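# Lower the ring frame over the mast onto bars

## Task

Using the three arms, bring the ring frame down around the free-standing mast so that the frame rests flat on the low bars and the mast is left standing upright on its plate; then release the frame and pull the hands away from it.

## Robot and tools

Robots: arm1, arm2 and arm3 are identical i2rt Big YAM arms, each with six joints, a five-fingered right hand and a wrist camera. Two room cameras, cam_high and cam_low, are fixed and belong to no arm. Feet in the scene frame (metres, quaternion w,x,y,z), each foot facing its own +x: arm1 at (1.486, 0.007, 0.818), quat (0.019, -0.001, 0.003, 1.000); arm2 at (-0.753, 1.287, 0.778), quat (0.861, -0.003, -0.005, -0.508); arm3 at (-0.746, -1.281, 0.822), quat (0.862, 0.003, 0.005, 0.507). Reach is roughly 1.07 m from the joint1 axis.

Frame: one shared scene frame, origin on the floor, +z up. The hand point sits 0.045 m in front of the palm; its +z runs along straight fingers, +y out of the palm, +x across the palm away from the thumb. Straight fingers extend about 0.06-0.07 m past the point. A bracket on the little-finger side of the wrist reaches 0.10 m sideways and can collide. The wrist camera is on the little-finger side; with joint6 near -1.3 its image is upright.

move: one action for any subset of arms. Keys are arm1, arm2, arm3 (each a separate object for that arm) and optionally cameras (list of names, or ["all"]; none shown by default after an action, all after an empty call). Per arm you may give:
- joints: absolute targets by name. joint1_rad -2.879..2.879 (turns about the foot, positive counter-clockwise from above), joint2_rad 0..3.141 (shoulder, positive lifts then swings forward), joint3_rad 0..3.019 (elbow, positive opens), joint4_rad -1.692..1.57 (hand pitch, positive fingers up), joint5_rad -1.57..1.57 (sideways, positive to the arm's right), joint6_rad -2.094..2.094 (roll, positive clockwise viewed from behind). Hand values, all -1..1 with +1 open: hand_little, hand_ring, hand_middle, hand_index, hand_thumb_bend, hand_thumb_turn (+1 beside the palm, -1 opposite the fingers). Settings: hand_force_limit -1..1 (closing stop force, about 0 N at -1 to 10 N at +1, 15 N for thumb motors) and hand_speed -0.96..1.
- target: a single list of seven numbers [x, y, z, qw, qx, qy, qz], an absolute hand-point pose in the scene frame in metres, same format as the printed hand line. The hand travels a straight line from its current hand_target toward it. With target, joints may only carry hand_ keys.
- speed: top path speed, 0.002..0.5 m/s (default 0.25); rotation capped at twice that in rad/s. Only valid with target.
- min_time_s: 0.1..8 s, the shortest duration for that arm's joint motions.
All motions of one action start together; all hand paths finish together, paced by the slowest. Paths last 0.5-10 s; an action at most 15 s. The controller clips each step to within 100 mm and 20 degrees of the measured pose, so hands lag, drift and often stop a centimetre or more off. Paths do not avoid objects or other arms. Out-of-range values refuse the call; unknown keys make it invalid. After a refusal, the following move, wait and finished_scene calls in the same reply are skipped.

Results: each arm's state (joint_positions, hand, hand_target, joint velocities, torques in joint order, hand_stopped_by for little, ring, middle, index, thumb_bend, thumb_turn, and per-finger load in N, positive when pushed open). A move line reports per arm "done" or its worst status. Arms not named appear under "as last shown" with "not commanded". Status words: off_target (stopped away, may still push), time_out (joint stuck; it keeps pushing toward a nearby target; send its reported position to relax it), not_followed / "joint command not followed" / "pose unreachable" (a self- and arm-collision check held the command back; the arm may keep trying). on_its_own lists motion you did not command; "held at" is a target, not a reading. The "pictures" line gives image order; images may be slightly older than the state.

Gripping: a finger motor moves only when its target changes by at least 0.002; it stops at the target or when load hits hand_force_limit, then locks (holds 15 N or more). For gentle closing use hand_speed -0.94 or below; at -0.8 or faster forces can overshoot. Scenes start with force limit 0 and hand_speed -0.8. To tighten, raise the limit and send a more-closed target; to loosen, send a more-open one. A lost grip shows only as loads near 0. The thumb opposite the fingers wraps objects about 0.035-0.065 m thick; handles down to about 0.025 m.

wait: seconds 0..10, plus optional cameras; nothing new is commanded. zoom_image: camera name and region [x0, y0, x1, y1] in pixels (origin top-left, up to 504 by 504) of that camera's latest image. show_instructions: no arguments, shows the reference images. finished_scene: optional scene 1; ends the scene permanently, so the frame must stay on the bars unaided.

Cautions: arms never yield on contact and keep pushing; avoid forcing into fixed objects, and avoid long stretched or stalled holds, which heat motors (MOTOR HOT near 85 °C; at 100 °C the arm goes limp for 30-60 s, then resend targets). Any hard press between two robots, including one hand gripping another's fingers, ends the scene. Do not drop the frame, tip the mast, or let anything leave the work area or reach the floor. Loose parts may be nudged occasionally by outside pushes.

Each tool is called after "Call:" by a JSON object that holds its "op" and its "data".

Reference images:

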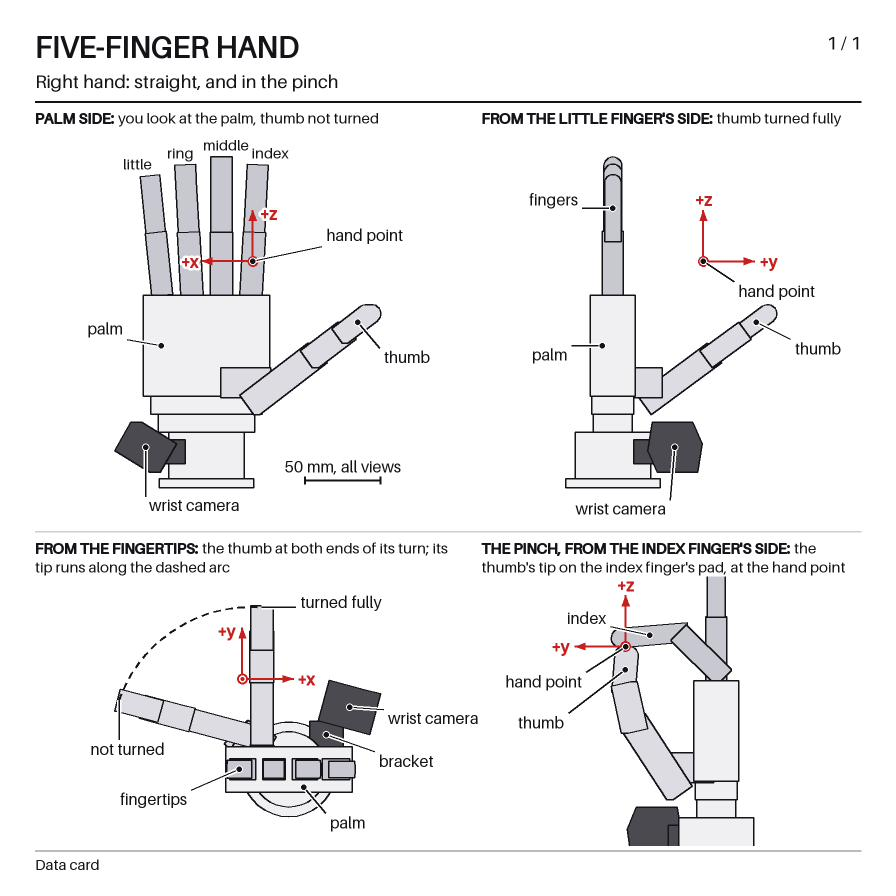

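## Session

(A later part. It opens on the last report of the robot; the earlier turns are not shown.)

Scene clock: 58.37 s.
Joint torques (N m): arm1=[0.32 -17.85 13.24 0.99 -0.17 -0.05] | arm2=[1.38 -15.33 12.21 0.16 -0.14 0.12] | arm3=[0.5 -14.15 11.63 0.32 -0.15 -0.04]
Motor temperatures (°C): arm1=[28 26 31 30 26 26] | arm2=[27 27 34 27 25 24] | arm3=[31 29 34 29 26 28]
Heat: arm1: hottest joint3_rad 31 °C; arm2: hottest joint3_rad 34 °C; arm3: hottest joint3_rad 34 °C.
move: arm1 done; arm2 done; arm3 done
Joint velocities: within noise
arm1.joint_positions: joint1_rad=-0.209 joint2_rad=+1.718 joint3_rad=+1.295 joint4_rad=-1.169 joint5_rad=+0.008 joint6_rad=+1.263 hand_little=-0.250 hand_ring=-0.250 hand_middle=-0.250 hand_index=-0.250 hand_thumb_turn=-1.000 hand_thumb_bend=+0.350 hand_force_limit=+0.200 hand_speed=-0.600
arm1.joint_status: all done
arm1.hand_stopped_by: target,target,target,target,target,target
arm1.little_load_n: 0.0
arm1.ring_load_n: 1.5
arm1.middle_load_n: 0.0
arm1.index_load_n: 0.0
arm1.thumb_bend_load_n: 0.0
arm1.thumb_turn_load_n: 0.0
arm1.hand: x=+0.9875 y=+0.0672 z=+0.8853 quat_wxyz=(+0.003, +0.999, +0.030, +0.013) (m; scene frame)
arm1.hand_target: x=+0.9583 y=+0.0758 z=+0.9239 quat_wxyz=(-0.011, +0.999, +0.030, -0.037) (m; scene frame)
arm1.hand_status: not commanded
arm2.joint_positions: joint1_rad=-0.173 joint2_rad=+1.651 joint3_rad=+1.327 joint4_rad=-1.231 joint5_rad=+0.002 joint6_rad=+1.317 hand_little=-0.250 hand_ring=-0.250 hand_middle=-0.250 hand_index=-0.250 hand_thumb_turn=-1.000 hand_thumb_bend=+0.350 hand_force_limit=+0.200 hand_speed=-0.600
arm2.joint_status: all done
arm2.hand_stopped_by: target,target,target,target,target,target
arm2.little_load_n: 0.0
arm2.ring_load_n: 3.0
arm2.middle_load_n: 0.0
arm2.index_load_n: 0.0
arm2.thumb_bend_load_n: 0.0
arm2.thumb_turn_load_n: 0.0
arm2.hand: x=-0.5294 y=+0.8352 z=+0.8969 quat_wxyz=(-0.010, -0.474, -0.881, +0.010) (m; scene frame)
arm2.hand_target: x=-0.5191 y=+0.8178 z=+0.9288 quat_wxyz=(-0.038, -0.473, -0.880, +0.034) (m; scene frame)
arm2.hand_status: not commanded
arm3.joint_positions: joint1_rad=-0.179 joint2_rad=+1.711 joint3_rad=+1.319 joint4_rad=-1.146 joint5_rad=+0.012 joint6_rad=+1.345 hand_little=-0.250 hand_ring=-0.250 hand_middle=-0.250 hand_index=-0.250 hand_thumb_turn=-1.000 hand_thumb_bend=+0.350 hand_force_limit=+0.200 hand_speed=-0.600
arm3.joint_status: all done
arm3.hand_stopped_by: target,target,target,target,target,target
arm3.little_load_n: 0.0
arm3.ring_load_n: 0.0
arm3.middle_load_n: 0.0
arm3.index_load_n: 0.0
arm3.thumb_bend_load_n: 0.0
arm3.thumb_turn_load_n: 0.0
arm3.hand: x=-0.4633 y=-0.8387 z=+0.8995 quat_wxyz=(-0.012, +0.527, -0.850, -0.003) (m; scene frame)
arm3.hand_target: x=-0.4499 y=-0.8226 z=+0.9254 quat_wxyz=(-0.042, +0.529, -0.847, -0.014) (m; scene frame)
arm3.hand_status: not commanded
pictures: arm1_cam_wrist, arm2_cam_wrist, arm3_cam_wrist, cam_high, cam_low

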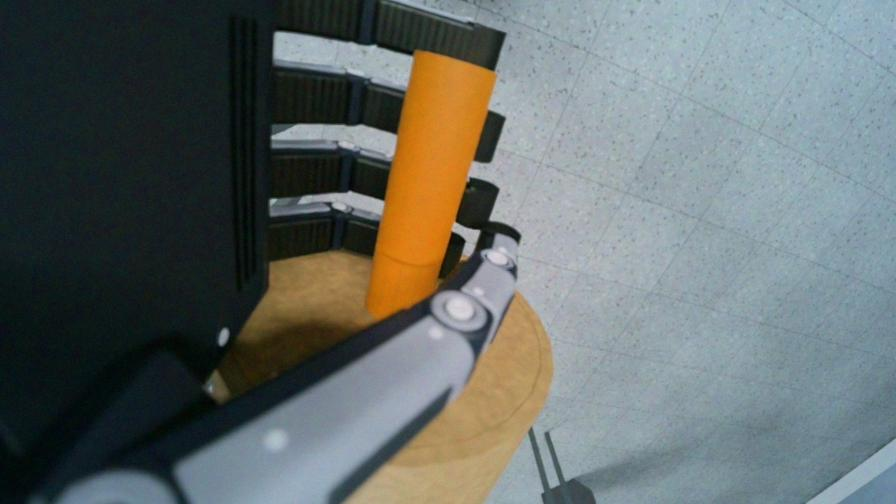

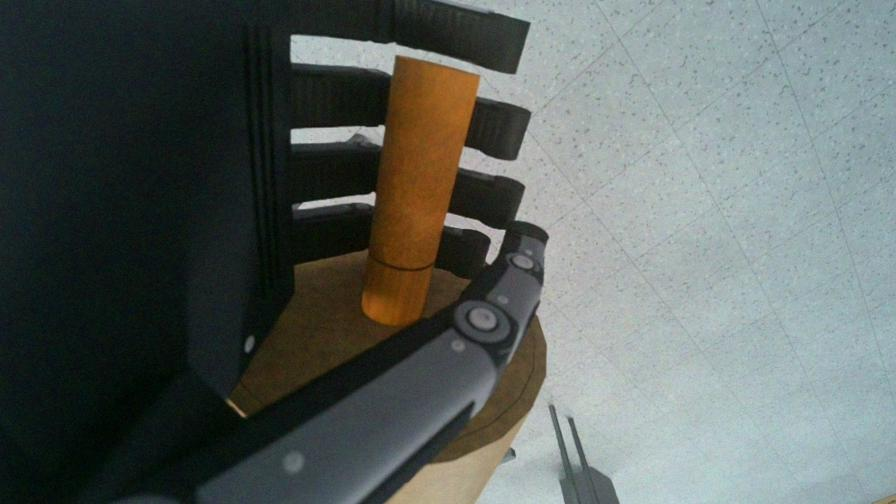

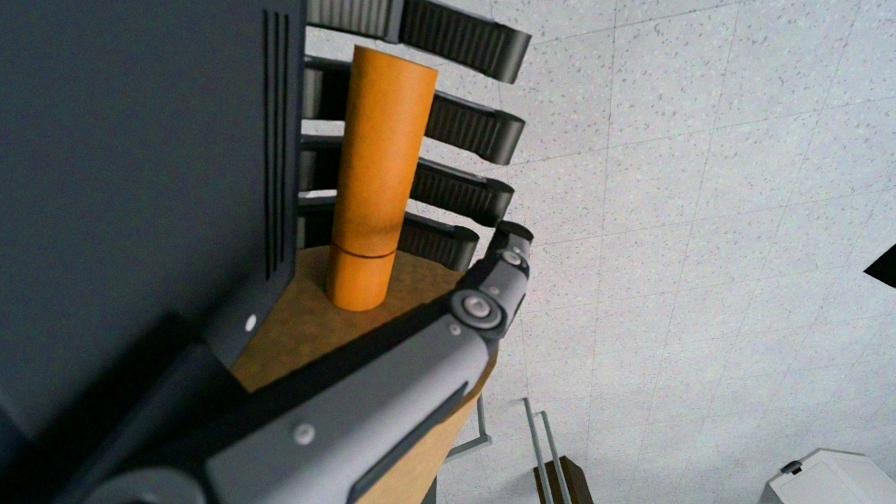

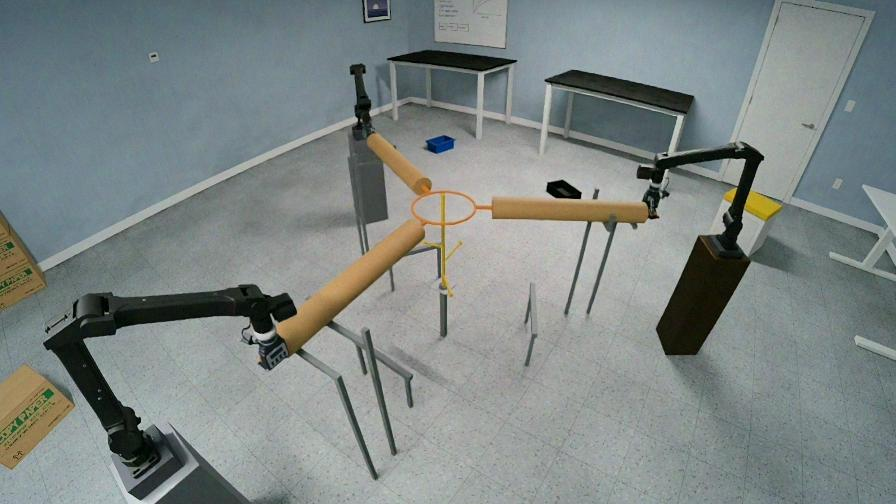

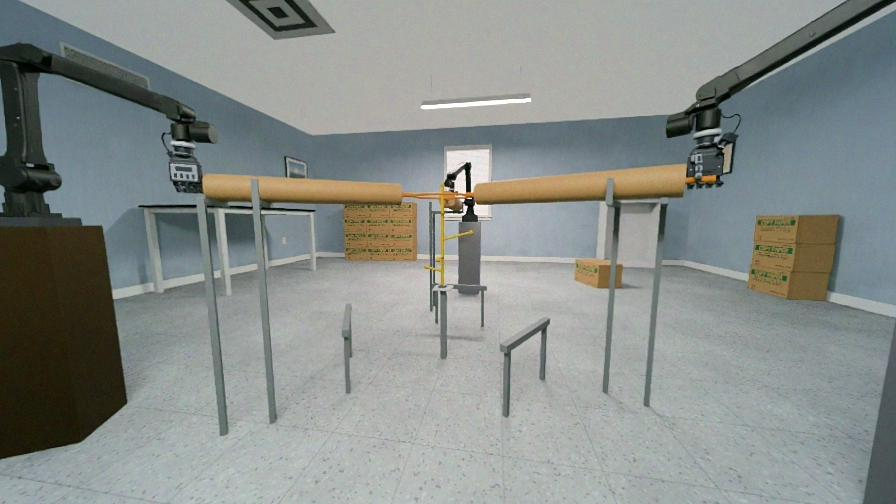

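Call:
{"op": "move", "data": {"arm1": {"joints": {"hand_little": -0.5, "hand_ring": -0.5, "hand_middle": -0.5, "hand_index": -0.5, "hand_thumb_bend": -0.3, "hand_speed": -0.9, "hand_force_limit": 0.0, "joint2_rad": 1.65, "joint3_rad": 1.43, "joint4_rad": -1.165}, "min_time_s": 2.0}, "arm2": {"joints": {"hand_little": -0.5, "hand_ring": -0.5, "hand_middle": -0.5, "hand_index": -0.5, "hand_thumb_bend": -0.3, "hand_speed": -0.9, "hand_force_limit": 0.0, "joint2_rad": 1.59, "joint3_rad": 1.45, "joint4_rad": -1.24}, "min_time_s": 2.0}, "arm3": {"joints": {"hand_little": -0.5, "hand_ring": -0.5, "hand_middle": -0.5, "hand_index": -0.5, "hand_thumb_bend": -0.3, "hand_speed": -0.9, "hand_force_limit": 0.0, "joint2_rad": 1.66, "joint3_rad": 1.44, "joint4_rad": -1.16}, "min_time_s": 2.0}, "cameras": ["all"]}}

Call:
{"op": "zoom_image", "data": {"camera": "cam_low", "region": [650, 80, 770, 210]}}

Call:
{"op": "zoom_image", "data": {"camera": "cam_low", "region": [130, 80, 250, 210]}}

Scene clock: 63.10 s.
Joint torques (N m): arm1=[0.21 -20.78 17.13 1.28 -0.51 0.08] | arm2=[1.26 -17.26 15.98 0.46 -0.38 0.13] | arm3=[0.5 -16.5 15.58 0.79 -0.2 0.07]
Motor temperatures (°C): arm1=[28 27 31 30 26 26] | arm2=[27 27 35 27 25 24] | arm3=[30 29 35 29 26 28]
Heat: arm1: hottest joint3_rad 31 °C; arm2: hottest joint3_rad 35 °C; arm3: hottest joint3_rad 35 °C.
move: arm1 time_out; arm2 time_out; arm3 time_out
Joint velocities: within noise
arm1.joint_positions: joint1_rad=-0.209 joint2_rad=+1.710 joint3_rad=+1.318 joint4_rad=-1.181 joint5_rad=+0.017 joint6_rad=+1.253 hand_little=-0.314 hand_ring=-0.276 hand_middle=-0.304 hand_index=-0.341 hand_thumb_turn=-1.000 hand_thumb_bend=+0.308 hand_force_limit=+0.000 hand_speed=-0.900
arm1.joint_status: joint3_rad time_out (moved +0.023 of +0.135); hand_little off_target (ended at -0.314, target -0.500); hand_ring off_target (ended at -0.276, target -0.500); hand_middle off_target (ended at -0.304, target -0.500); hand_index off_target (ended at -0.341, target -0.500); hand_thumb_bend off_target (ended at +0.308, target -0.300); the others done
arm1.hand_stopped_by: force,force,force,force,force,target
arm1.little_load_n: 0.0
arm1.ring_load_n: 0.5
arm1.middle_load_n: 6.5
arm1.index_load_n: 5.0
arm1.thumb_bend_load_n: 7.5
arm1.thumb_turn_load_n: 0.5
arm1.on_its_own: joint3_rad reads +1.318 and still pushes toward +1.430 since a time_out
arm1.hand: x=+0.9818 y=+0.0706 z=+0.8969 quat_wxyz=(-0.005, +0.999, +0.035, +0.004) (m; scene frame)
arm1.hand_target: x=+0.9346 y=+0.0821 z=+0.9731 quat_wxyz=(-0.025, +0.995, +0.030, -0.087) (m; scene frame)
arm1.hand_status: not commanded
arm2.joint_positions: joint1_rad=-0.173 joint2_rad=+1.633 joint3_rad=+1.351 joint4_rad=-1.248 joint5_rad=+0.009 joint6_rad=+1.317 hand_little=-0.500 hand_ring=-0.499 hand_middle=-0.312 hand_index=-0.406 hand_thumb_turn=-1.000 hand_thumb_bend=+0.304 hand_force_limit=+0.000 hand_speed=-0.900
arm2.joint_status: joint3_rad time_out (moved +0.024 of +0.123); hand_middle off_target (ended at -0.312, target -0.500); hand_index off_target (ended at -0.406, target -0.500); hand_thumb_bend off_target (ended at +0.304, target -0.300); the others done
arm2.hand_stopped_by: target,target,force,force,force,target
arm2.little_load_n: 0.0
arm2.ring_load_n: 2.5
arm2.middle_load_n: 8.5
arm2.index_load_n: 6.0
arm2.thumb_bend_load_n: 8.5
arm2.thumb_turn_load_n: 0.0
arm2.on_its_own: joint3_rad reads +1.351 and still pushes toward +1.450 since a time_out
arm2.hand: x=-0.5290 y=+0.8303 z=+0.9143 quat_wxyz=(-0.017, -0.474, -0.880, +0.021) (m; scene frame)
arm2.hand_target: x=-0.5129 y=+0.8000 z=+0.9786 quat_wxyz=(-0.075, -0.471, -0.876, +0.068) (m; scene frame)
arm2.hand_status: not commanded
arm3.joint_positions: joint1_rad=-0.179 joint2_rad=+1.704 joint3_rad=+1.337 joint4_rad=-1.171 joint5_rad=+0.014 joint6_rad=+1.334 hand_little=-0.500 hand_ring=-0.499 hand_middle=-0.312 hand_index=-0.397 hand_thumb_turn=-1.000 hand_thumb_bend=+0.308 hand_force_limit=+0.000 hand_speed=-0.900
arm3.joint_status: joint3_rad time_out (moved +0.018 of +0.121); hand_middle off_target (ended at -0.312, target -0.500); hand_index off_target (ended at -0.397, target -0.500); hand_thumb_bend off_target (ended at +0.308, target -0.300); the others done
arm3.hand_stopped_by: target,target,force,force,force,target
arm3.little_load_n: 0.0
arm3.ring_load_n: 2.5
arm3.middle_load_n: 7.5
arm3.index_load_n: 5.5
arm3.thumb_bend_load_n: 9.0
arm3.thumb_turn_load_n: 0.0
arm3.on_its_own: joint3_rad reads +1.337 and still pushes toward +1.440 since a time_out
arm3.hand: x=-0.4628 y=-0.8385 z=+0.9096 quat_wxyz=(-0.012, +0.531, -0.847, -0.002) (m; scene frame)
arm3.hand_target: x=-0.4355 y=-0.8058 z=+0.9750 quat_wxyz=(-0.087, +0.527, -0.845, -0.029) (m; scene frame)
arm3.hand_status: not commanded
pictures: arm1_cam_wrist, arm2_cam_wrist, arm3_cam_wrist, cam_high, cam_low

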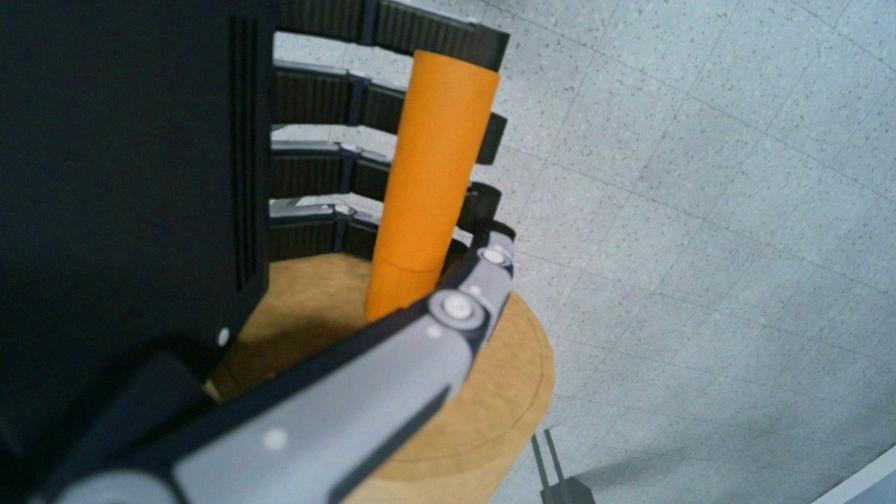

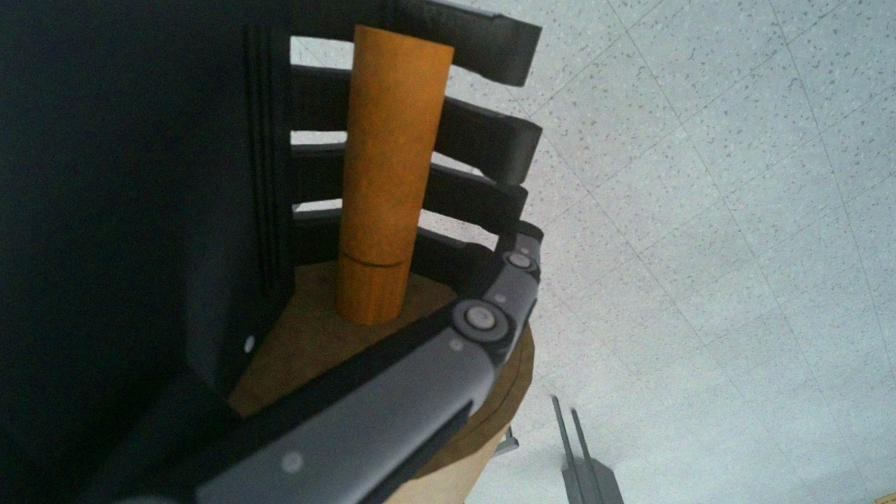

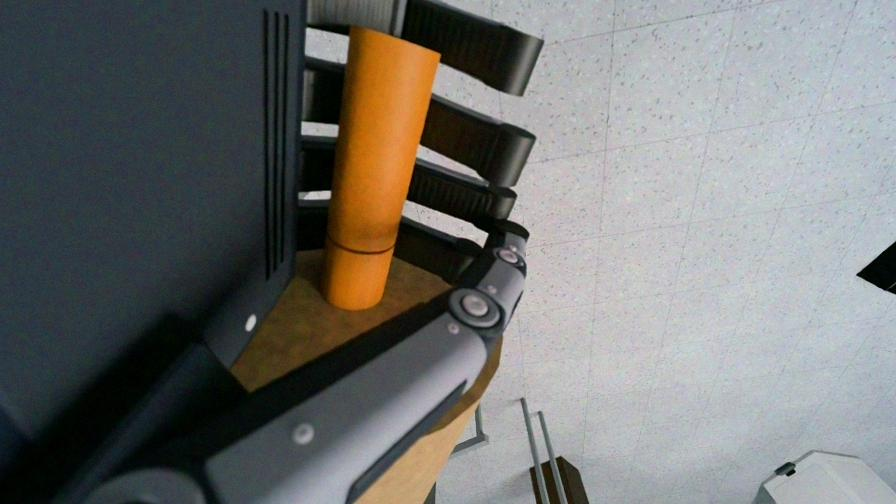

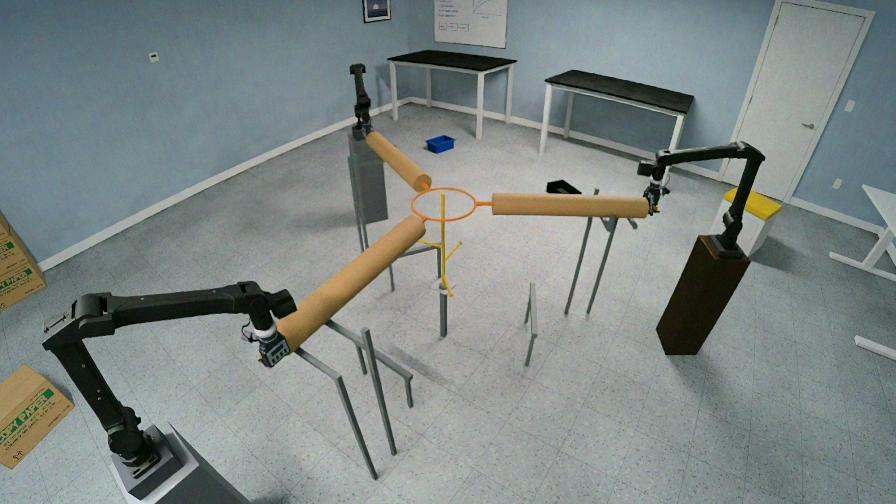

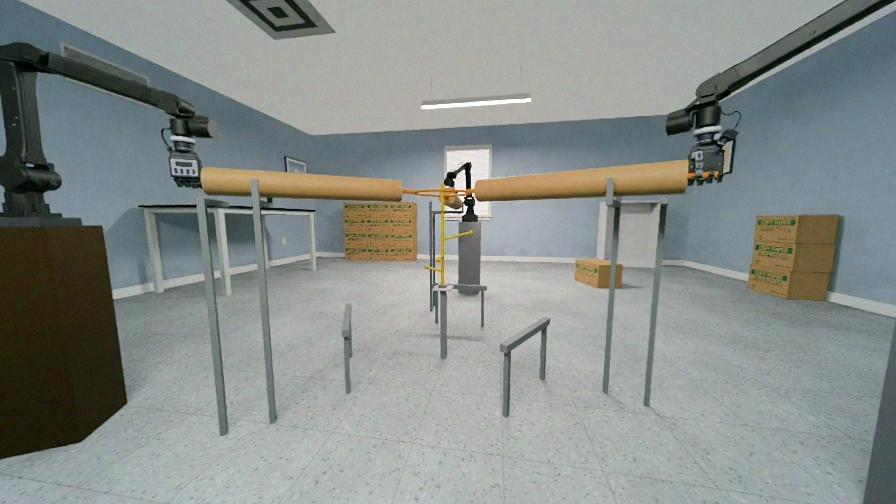

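Scaled by 3.877 from the camera's 896x504 image, which has a finer 1280x720 frame.

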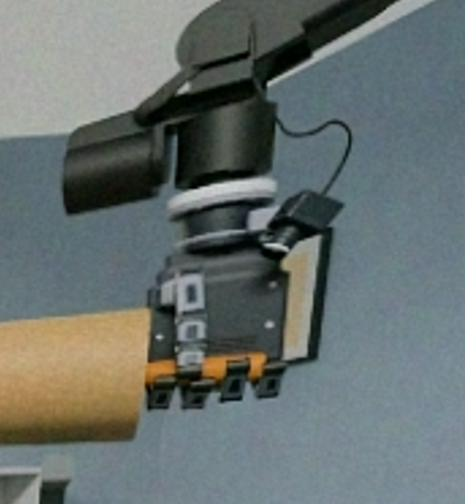

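Scaled by 3.877 from the camera's 896x504 image, which has a finer 1280x720 frame.

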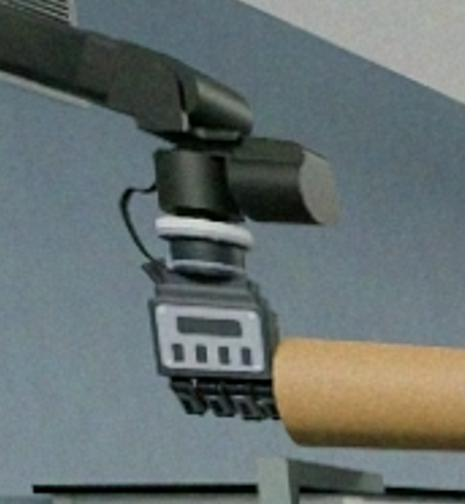

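Call:
{"op": "zoom_image", "data": {"camera": "cam_high", "region": [250, 280, 450, 480]}}

Call:
{"op": "zoom_image", "data": {"camera": "cam_high", "region": [340, 100, 480, 300]}}

Call:
{"op": "zoom_image", "data": {"camera": "cam_high", "region": [480, 170, 680, 330]}}

Call:
{"op": "zoom_image", "data": {"camera": "cam_low", "region": [380, 120, 540, 280]}}

Scaled by 2.520 from the camera's 896x504 image, which has a finer 1280x720 frame.

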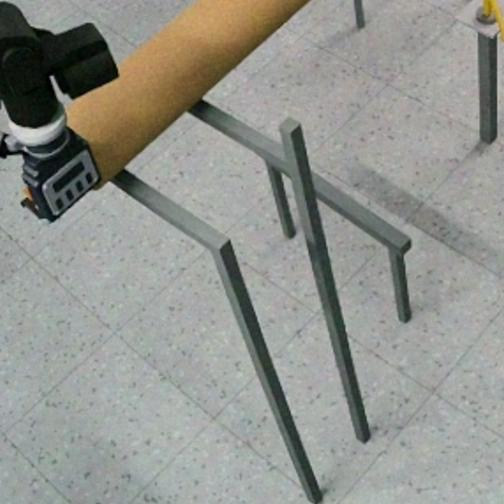

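Scaled by 2.520 from the camera's 896x504 image, which has a finer 1280x720 frame.

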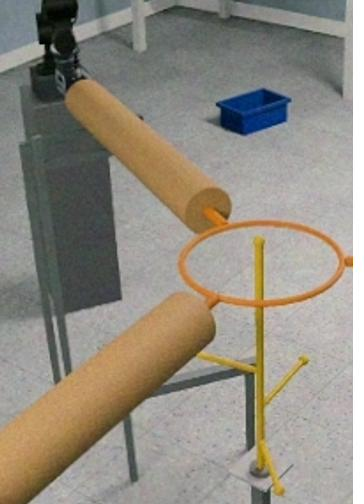

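Scaled by 2.520 from the camera's 896x504 image, which has a finer 1280x720 frame.

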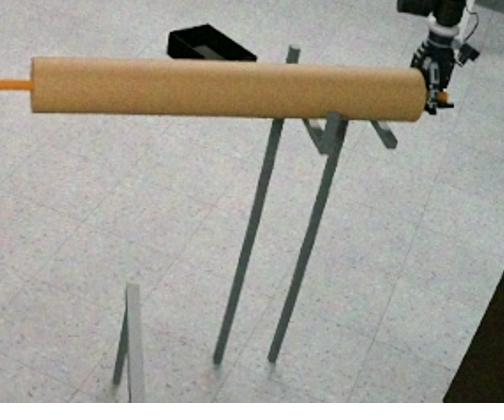

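Scaled by 3.150 from the camera's 896x504 image, which has a finer 1280x720 frame.

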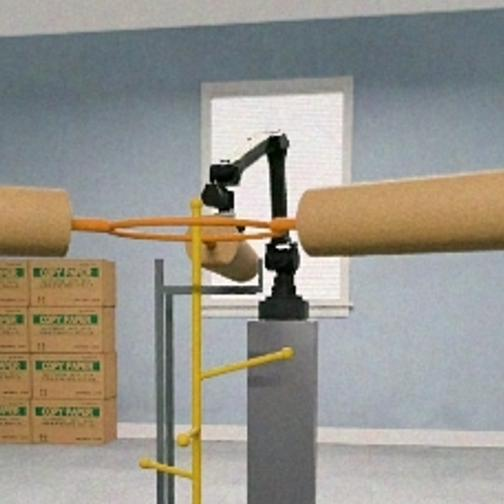

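Call:
{"op": "move", "data": {"arm1": {"target": [0.9346, 0.0821, 1.013, -0.025, 0.995, 0.030, -0.087], "speed": 0.05}, "arm2": {"target": [-0.5129, 0.8000, 1.025, -0.075, -0.471, -0.876, 0.068], "speed": 0.05}, "arm3": {"target": [-0.4355, -0.8058, 1.020, -0.087, 0.527, -0.845, -0.029], "speed": 0.05}, "cameras": ["all"]}}

Scene clock: 67.13 s.
Joint torques (N m): arm1=[0.32 -19.84 17.29 1.22 -0.54 0.06] | arm2=[1.2 -16.21 16.34 0.58 -0.4 0.11] | arm3=[0.56 -15.85 16.03 0.8 -0.3 0.08]
Motor temperatures (°C): arm1=[28 27 32 30 26 26] | arm2=[27 27 35 27 25 24] | arm3=[30 29 37 29 26 28]
Heat: arm1: hottest joint3_rad 32 °C; arm2: hottest joint3_rad 35 °C; arm3: hottest joint3_rad 37 °C.
move: arm1 off_target; arm2 off_target; arm3 off_target
Joint velocities: within noise
arm1.joint_positions: joint1_rad=-0.209 joint2_rad=+1.663 joint3_rad=+1.380 joint4_rad=-1.279 joint5_rad=+0.017 joint6_rad=+1.252 hand_little=-0.314 hand_ring=-0.276 hand_middle=-0.304 hand_index=-0.341 hand_thumb_turn=-1.000 hand_thumb_bend=+0.308 hand_force_limit=+0.000 hand_speed=-0.900
arm1.joint_status: not commanded
arm1.hand_stopped_by: force,force,force,force,force,target
arm1.little_load_n: 0.0
arm1.ring_load_n: 0.0
arm1.middle_load_n: 6.5
arm1.index_load_n: 5.0
arm1.thumb_bend_load_n: 7.0
arm1.thumb_turn_load_n: 0.5
arm1.hand: x=+0.9822 y=+0.0708 z=+0.9416 quat_wxyz=(-0.006, +0.999, +0.035, -0.001) (m; scene frame)
arm1.hand_target: x=+0.9429 y=+0.0803 z=+1.0146 quat_wxyz=(-0.025, +0.995, +0.031, -0.087) (m; scene frame)
arm1.hand_status: off_target (0.087 m and 10.1 deg from the pose sent, 0.126 m and 10.8 deg at the start)
arm2.joint_positions: joint1_rad=-0.173 joint2_rad=+1.599 joint3_rad=+1.444 joint4_rad=-1.366 joint5_rad=+0.008 joint6_rad=+1.317 hand_little=-0.500 hand_ring=-0.499 hand_middle=-0.312 hand_index=-0.406 hand_thumb_turn=-1.000 hand_thumb_bend=+0.304 hand_force_limit=+0.000 hand_speed=-0.900
arm2.joint_status: not commanded
arm2.hand_stopped_by: target,target,force,force,force,target
arm2.little_load_n: 0.5
arm2.ring_load_n: 3.0
arm2.middle_load_n: 8.5
arm2.index_load_n: 6.0
arm2.thumb_bend_load_n: 8.5
arm2.thumb_turn_load_n: 0.5
arm2.hand: x=-0.5292 y=+0.8310 z=+0.9645 quat_wxyz=(-0.020, -0.473, -0.880, +0.023) (m; scene frame)
arm2.hand_target: x=-0.5151 y=+0.8058 z=+1.0257 quat_wxyz=(-0.076, -0.471, -0.876, +0.068) (m; scene frame)
arm2.hand_status: off_target (0.070 m and 8.2 deg from the pose sent, 0.116 m and 8.6 deg at the start)
arm3.joint_positions: joint1_rad=-0.179 joint2_rad=+1.658 joint3_rad=+1.409 joint4_rad=-1.282 joint5_rad=+0.016 joint6_rad=+1.334 hand_little=-0.500 hand_ring=-0.499 hand_middle=-0.312 hand_index=-0.397 hand_thumb_turn=-1.000 hand_thumb_bend=+0.308 hand_force_limit=+0.000 hand_speed=-0.900
arm3.joint_status: not commanded
arm3.hand_stopped_by: target,target,force,force,force,target
arm3.little_load_n: 0.0
arm3.ring_load_n: 2.5
arm3.middle_load_n: 7.5
arm3.index_load_n: 6.0
arm3.thumb_bend_load_n: 9.0
arm3.thumb_turn_load_n: 0.5
arm3.hand: x=-0.4627 y=-0.8398 z=+0.9573 quat_wxyz=(-0.016, +0.531, -0.847, -0.002) (m; scene frame)
arm3.hand_target: x=-0.4397 y=-0.8113 z=+1.0215 quat_wxyz=(-0.087, +0.527, -0.845, -0.029) (m; scene frame)
arm3.hand_status: off_target (0.076 m and 8.7 deg from the pose sent, 0.118 m and 9.1 deg at the start)
pictures: arm1_cam_wrist, arm2_cam_wrist, arm3_cam_wrist, cam_high, cam_low

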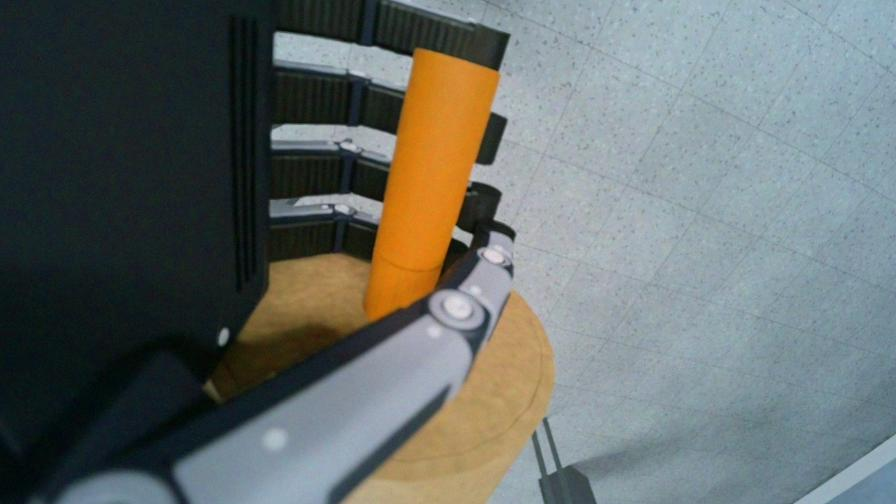

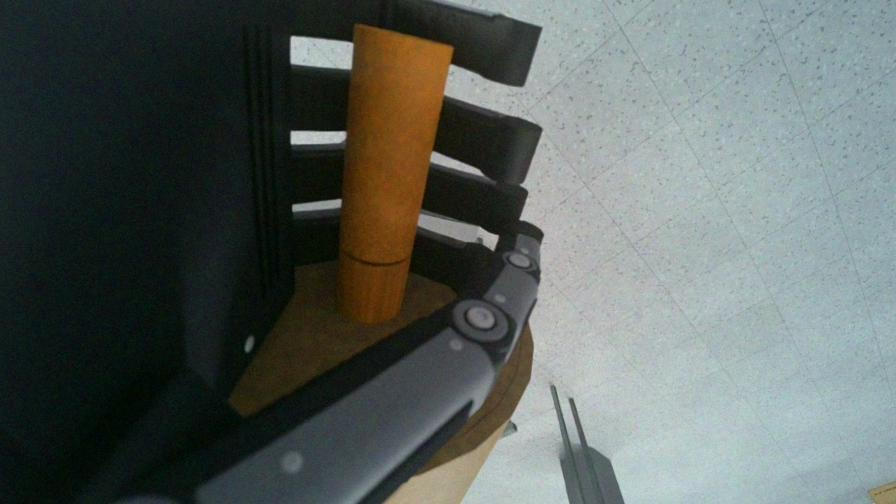

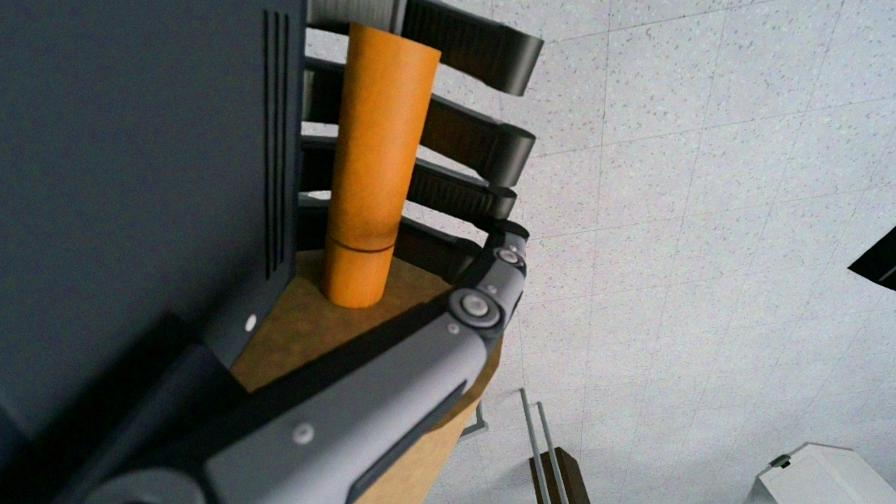

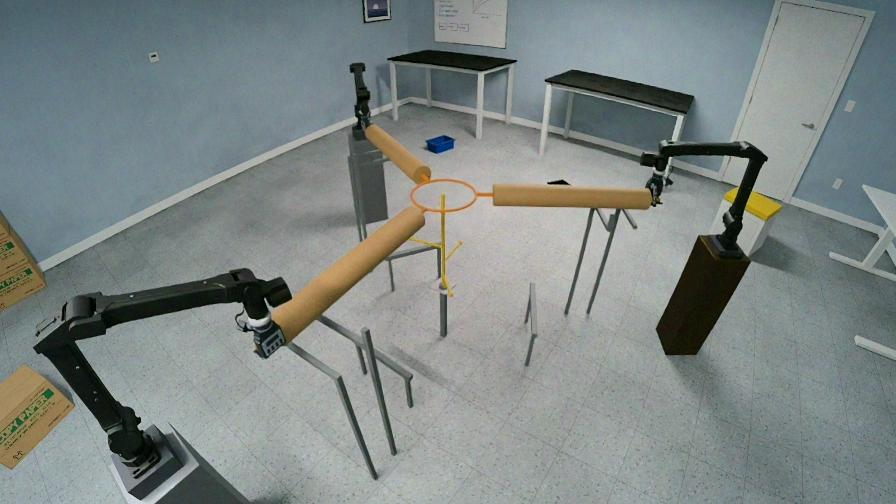

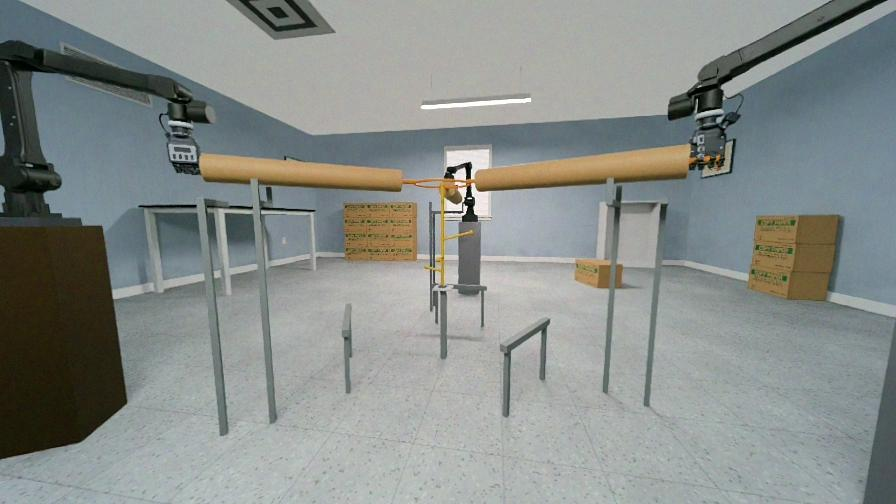

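Call:
{"op": "move", "data": {"arm1": {"target": [0.9429, 0.0803, 1.052, -0.025, 0.995, 0.030, -0.087], "speed": 0.06}, "arm2": {"target": [-0.5151, 0.8058, 1.0625, -0.075, -0.471, -0.876, 0.068], "speed": 0.06}, "arm3": {"target": [-0.4397, -0.8113, 1.059, -0.087, 0.527, -0.845, -0.029], "speed": 0.06}, "cameras": ["cam_high", "cam_low"]}}

Call:
{"op": "zoom_image", "data": {"camera": "cam_low", "region": [170, 120, 430, 380]}}

Call:
{"op": "zoom_image", "data": {"camera": "cam_low", "region": [450, 120, 730, 400]}}

Call:
{"op": "zoom_image", "data": {"camera": "cam_high", "region": [340, 120, 560, 340]}}

Scene clock: 68.83 s.
Joint torques (N m): arm1=[0.32 -19.55 17.32 1.06 -0.5 0.07] | arm2=[1.2 -15.91 16.35 0.61 -0.34 0.11] | arm3=[0.56 -15.5 16.2 0.75 -0.32 0.09]
Motor temperatures (°C): arm1=[28 27 32 30 26 26] | arm2=[27 27 36 27 25 24] | arm3=[30 29 37 29 26 28]
Heat: arm1: hottest joint3_rad 32 °C; arm2: hottest joint3_rad 36 °C; arm3: hottest joint3_rad 37 °C.
move: arm1 off_target; arm2 off_target; arm3 off_target
Joint velocities: within noise
arm1.joint_positions: joint1_rad=-0.210 joint2_rad=+1.633 joint3_rad=+1.449 joint4_rad=-1.372 joint5_rad=+0.016 joint6_rad=+1.251 hand_little=-0.314 hand_ring=-0.276 hand_middle=-0.304 hand_index=-0.341 hand_thumb_turn=-1.000 hand_thumb_bend=+0.308 hand_force_limit=+0.000 hand_speed=-0.900
arm1.joint_status: not commanded
arm1.hand_stopped_by: force,force,force,force,force,target
arm1.little_load_n: 0.0
arm1.ring_load_n: 0.0
arm1.middle_load_n: 6.5
arm1.index_load_n: 5.0
arm1.thumb_bend_load_n: 7.5
arm1.thumb_turn_load_n: 0.5
arm1.hand: x=+0.9830 y=+0.0708 z=+0.9814 quat_wxyz=(-0.006, +0.999, +0.036, -0.004) (m; scene frame)
arm1.hand_target: x=+0.9507 y=+0.0787 z=+1.0531 quat_wxyz=(-0.025, +0.995, +0.030, -0.087) (m; scene frame)
arm1.hand_status: off_target (0.082 m and 9.8 deg from the pose sent, 0.117 m and 10.1 deg at the start)
arm2.joint_positions: joint1_rad=-0.173 joint2_rad=+1.584 joint3_rad=+1.529 joint4_rad=-1.462 joint5_rad=+0.006 joint6_rad=+1.317 hand_little=-0.500 hand_ring=-0.499 hand_middle=-0.312 hand_index=-0.406 hand_thumb_turn=-1.000 hand_thumb_bend=+0.304 hand_force_limit=+0.000 hand_speed=-0.900
arm2.joint_status: not commanded
arm2.hand_stopped_by: target,target,force,force,force,target
arm2.little_load_n: 0.0
arm2.ring_load_n: 3.0
arm2.middle_load_n: 8.5
arm2.index_load_n: 6.0
arm2.thumb_bend_load_n: 8.5
arm2.thumb_turn_load_n: 0.5
arm2.hand: x=-0.5292 y=+0.8320 z=+1.0038 quat_wxyz=(-0.022, -0.473, -0.880, +0.024) (m; scene frame)
arm2.hand_target: x=-0.5172 y=+0.8112 z=+1.0627 quat_wxyz=(-0.075, -0.471, -0.876, +0.068) (m; scene frame)
arm2.hand_status: off_target (0.066 m and 7.9 deg from the pose sent, 0.102 m and 8.2 deg at the start)
arm3.joint_positions: joint1_rad=-0.179 joint2_rad=+1.632 joint3_rad=+1.481 joint4_rad=-1.377 joint5_rad=+0.017 joint6_rad=+1.334 hand_little=-0.500 hand_ring=-0.499 hand_middle=-0.312 hand_index=-0.397 hand_thumb_turn=-1.000 hand_thumb_bend=+0.308 hand_force_limit=+0.000 hand_speed=-0.900
arm3.joint_status: not commanded
arm3.hand_stopped_by: target,target,force,force,force,target
arm3.little_load_n: 0.0
arm3.ring_load_n: 2.5
arm3.middle_load_n: 7.5
arm3.index_load_n: 5.5
arm3.thumb_bend_load_n: 9.0
arm3.thumb_turn_load_n: 0.0
arm3.hand: x=-0.4632 y=-0.8412 z=+0.9967 quat_wxyz=(-0.017, +0.531, -0.847, -0.002) (m; scene frame)
arm3.hand_target: x=-0.4438 y=-0.8166 z=+1.0600 quat_wxyz=(-0.087, +0.527, -0.845, -0.029) (m; scene frame)
arm3.hand_status: off_target (0.073 m and 8.6 deg from the pose sent, 0.108 m and 8.7 deg at the start)
pictures: cam_high, cam_low

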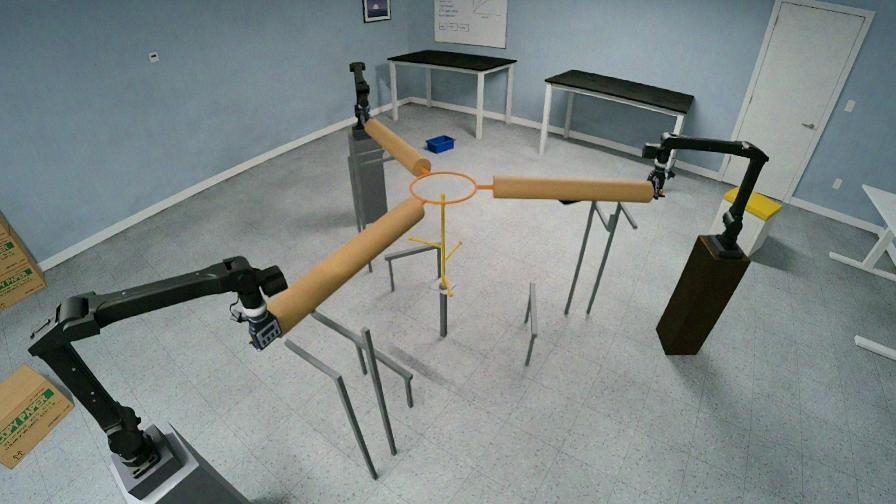

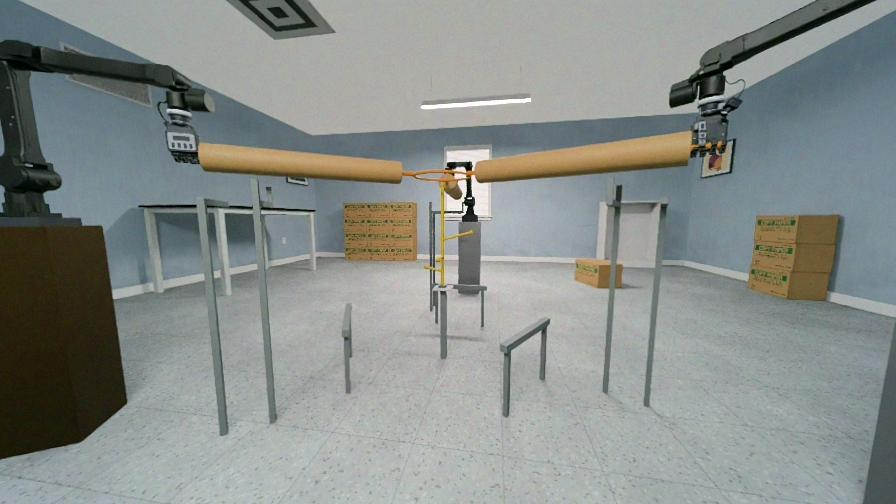

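Scaled by 1.938 from the camera's 896x504 image, which has a finer 1280x720 frame.

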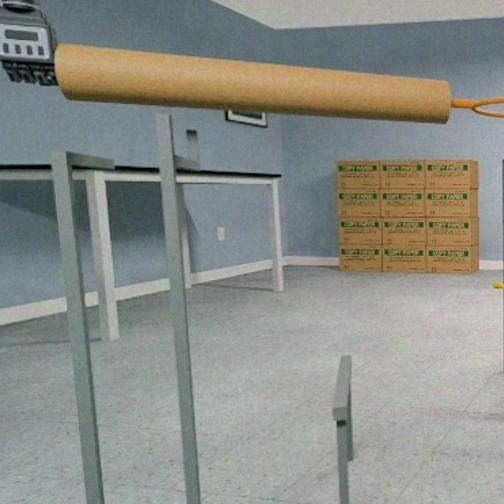

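Scaled by 1.800 from the camera's 896x504 image, which has a finer 1280x720 frame.

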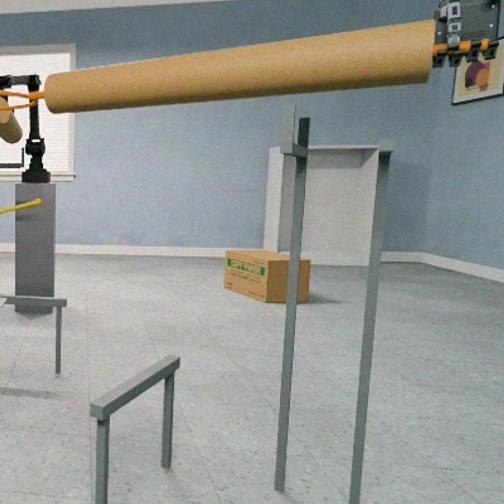

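Scaled by 2.291 from the camera's 896x504 image, which has a finer 1280x720 frame.

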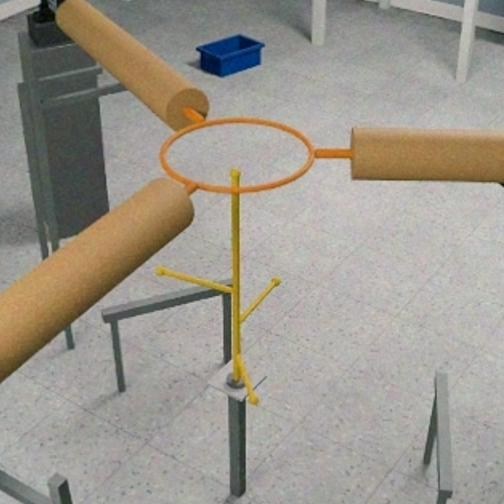

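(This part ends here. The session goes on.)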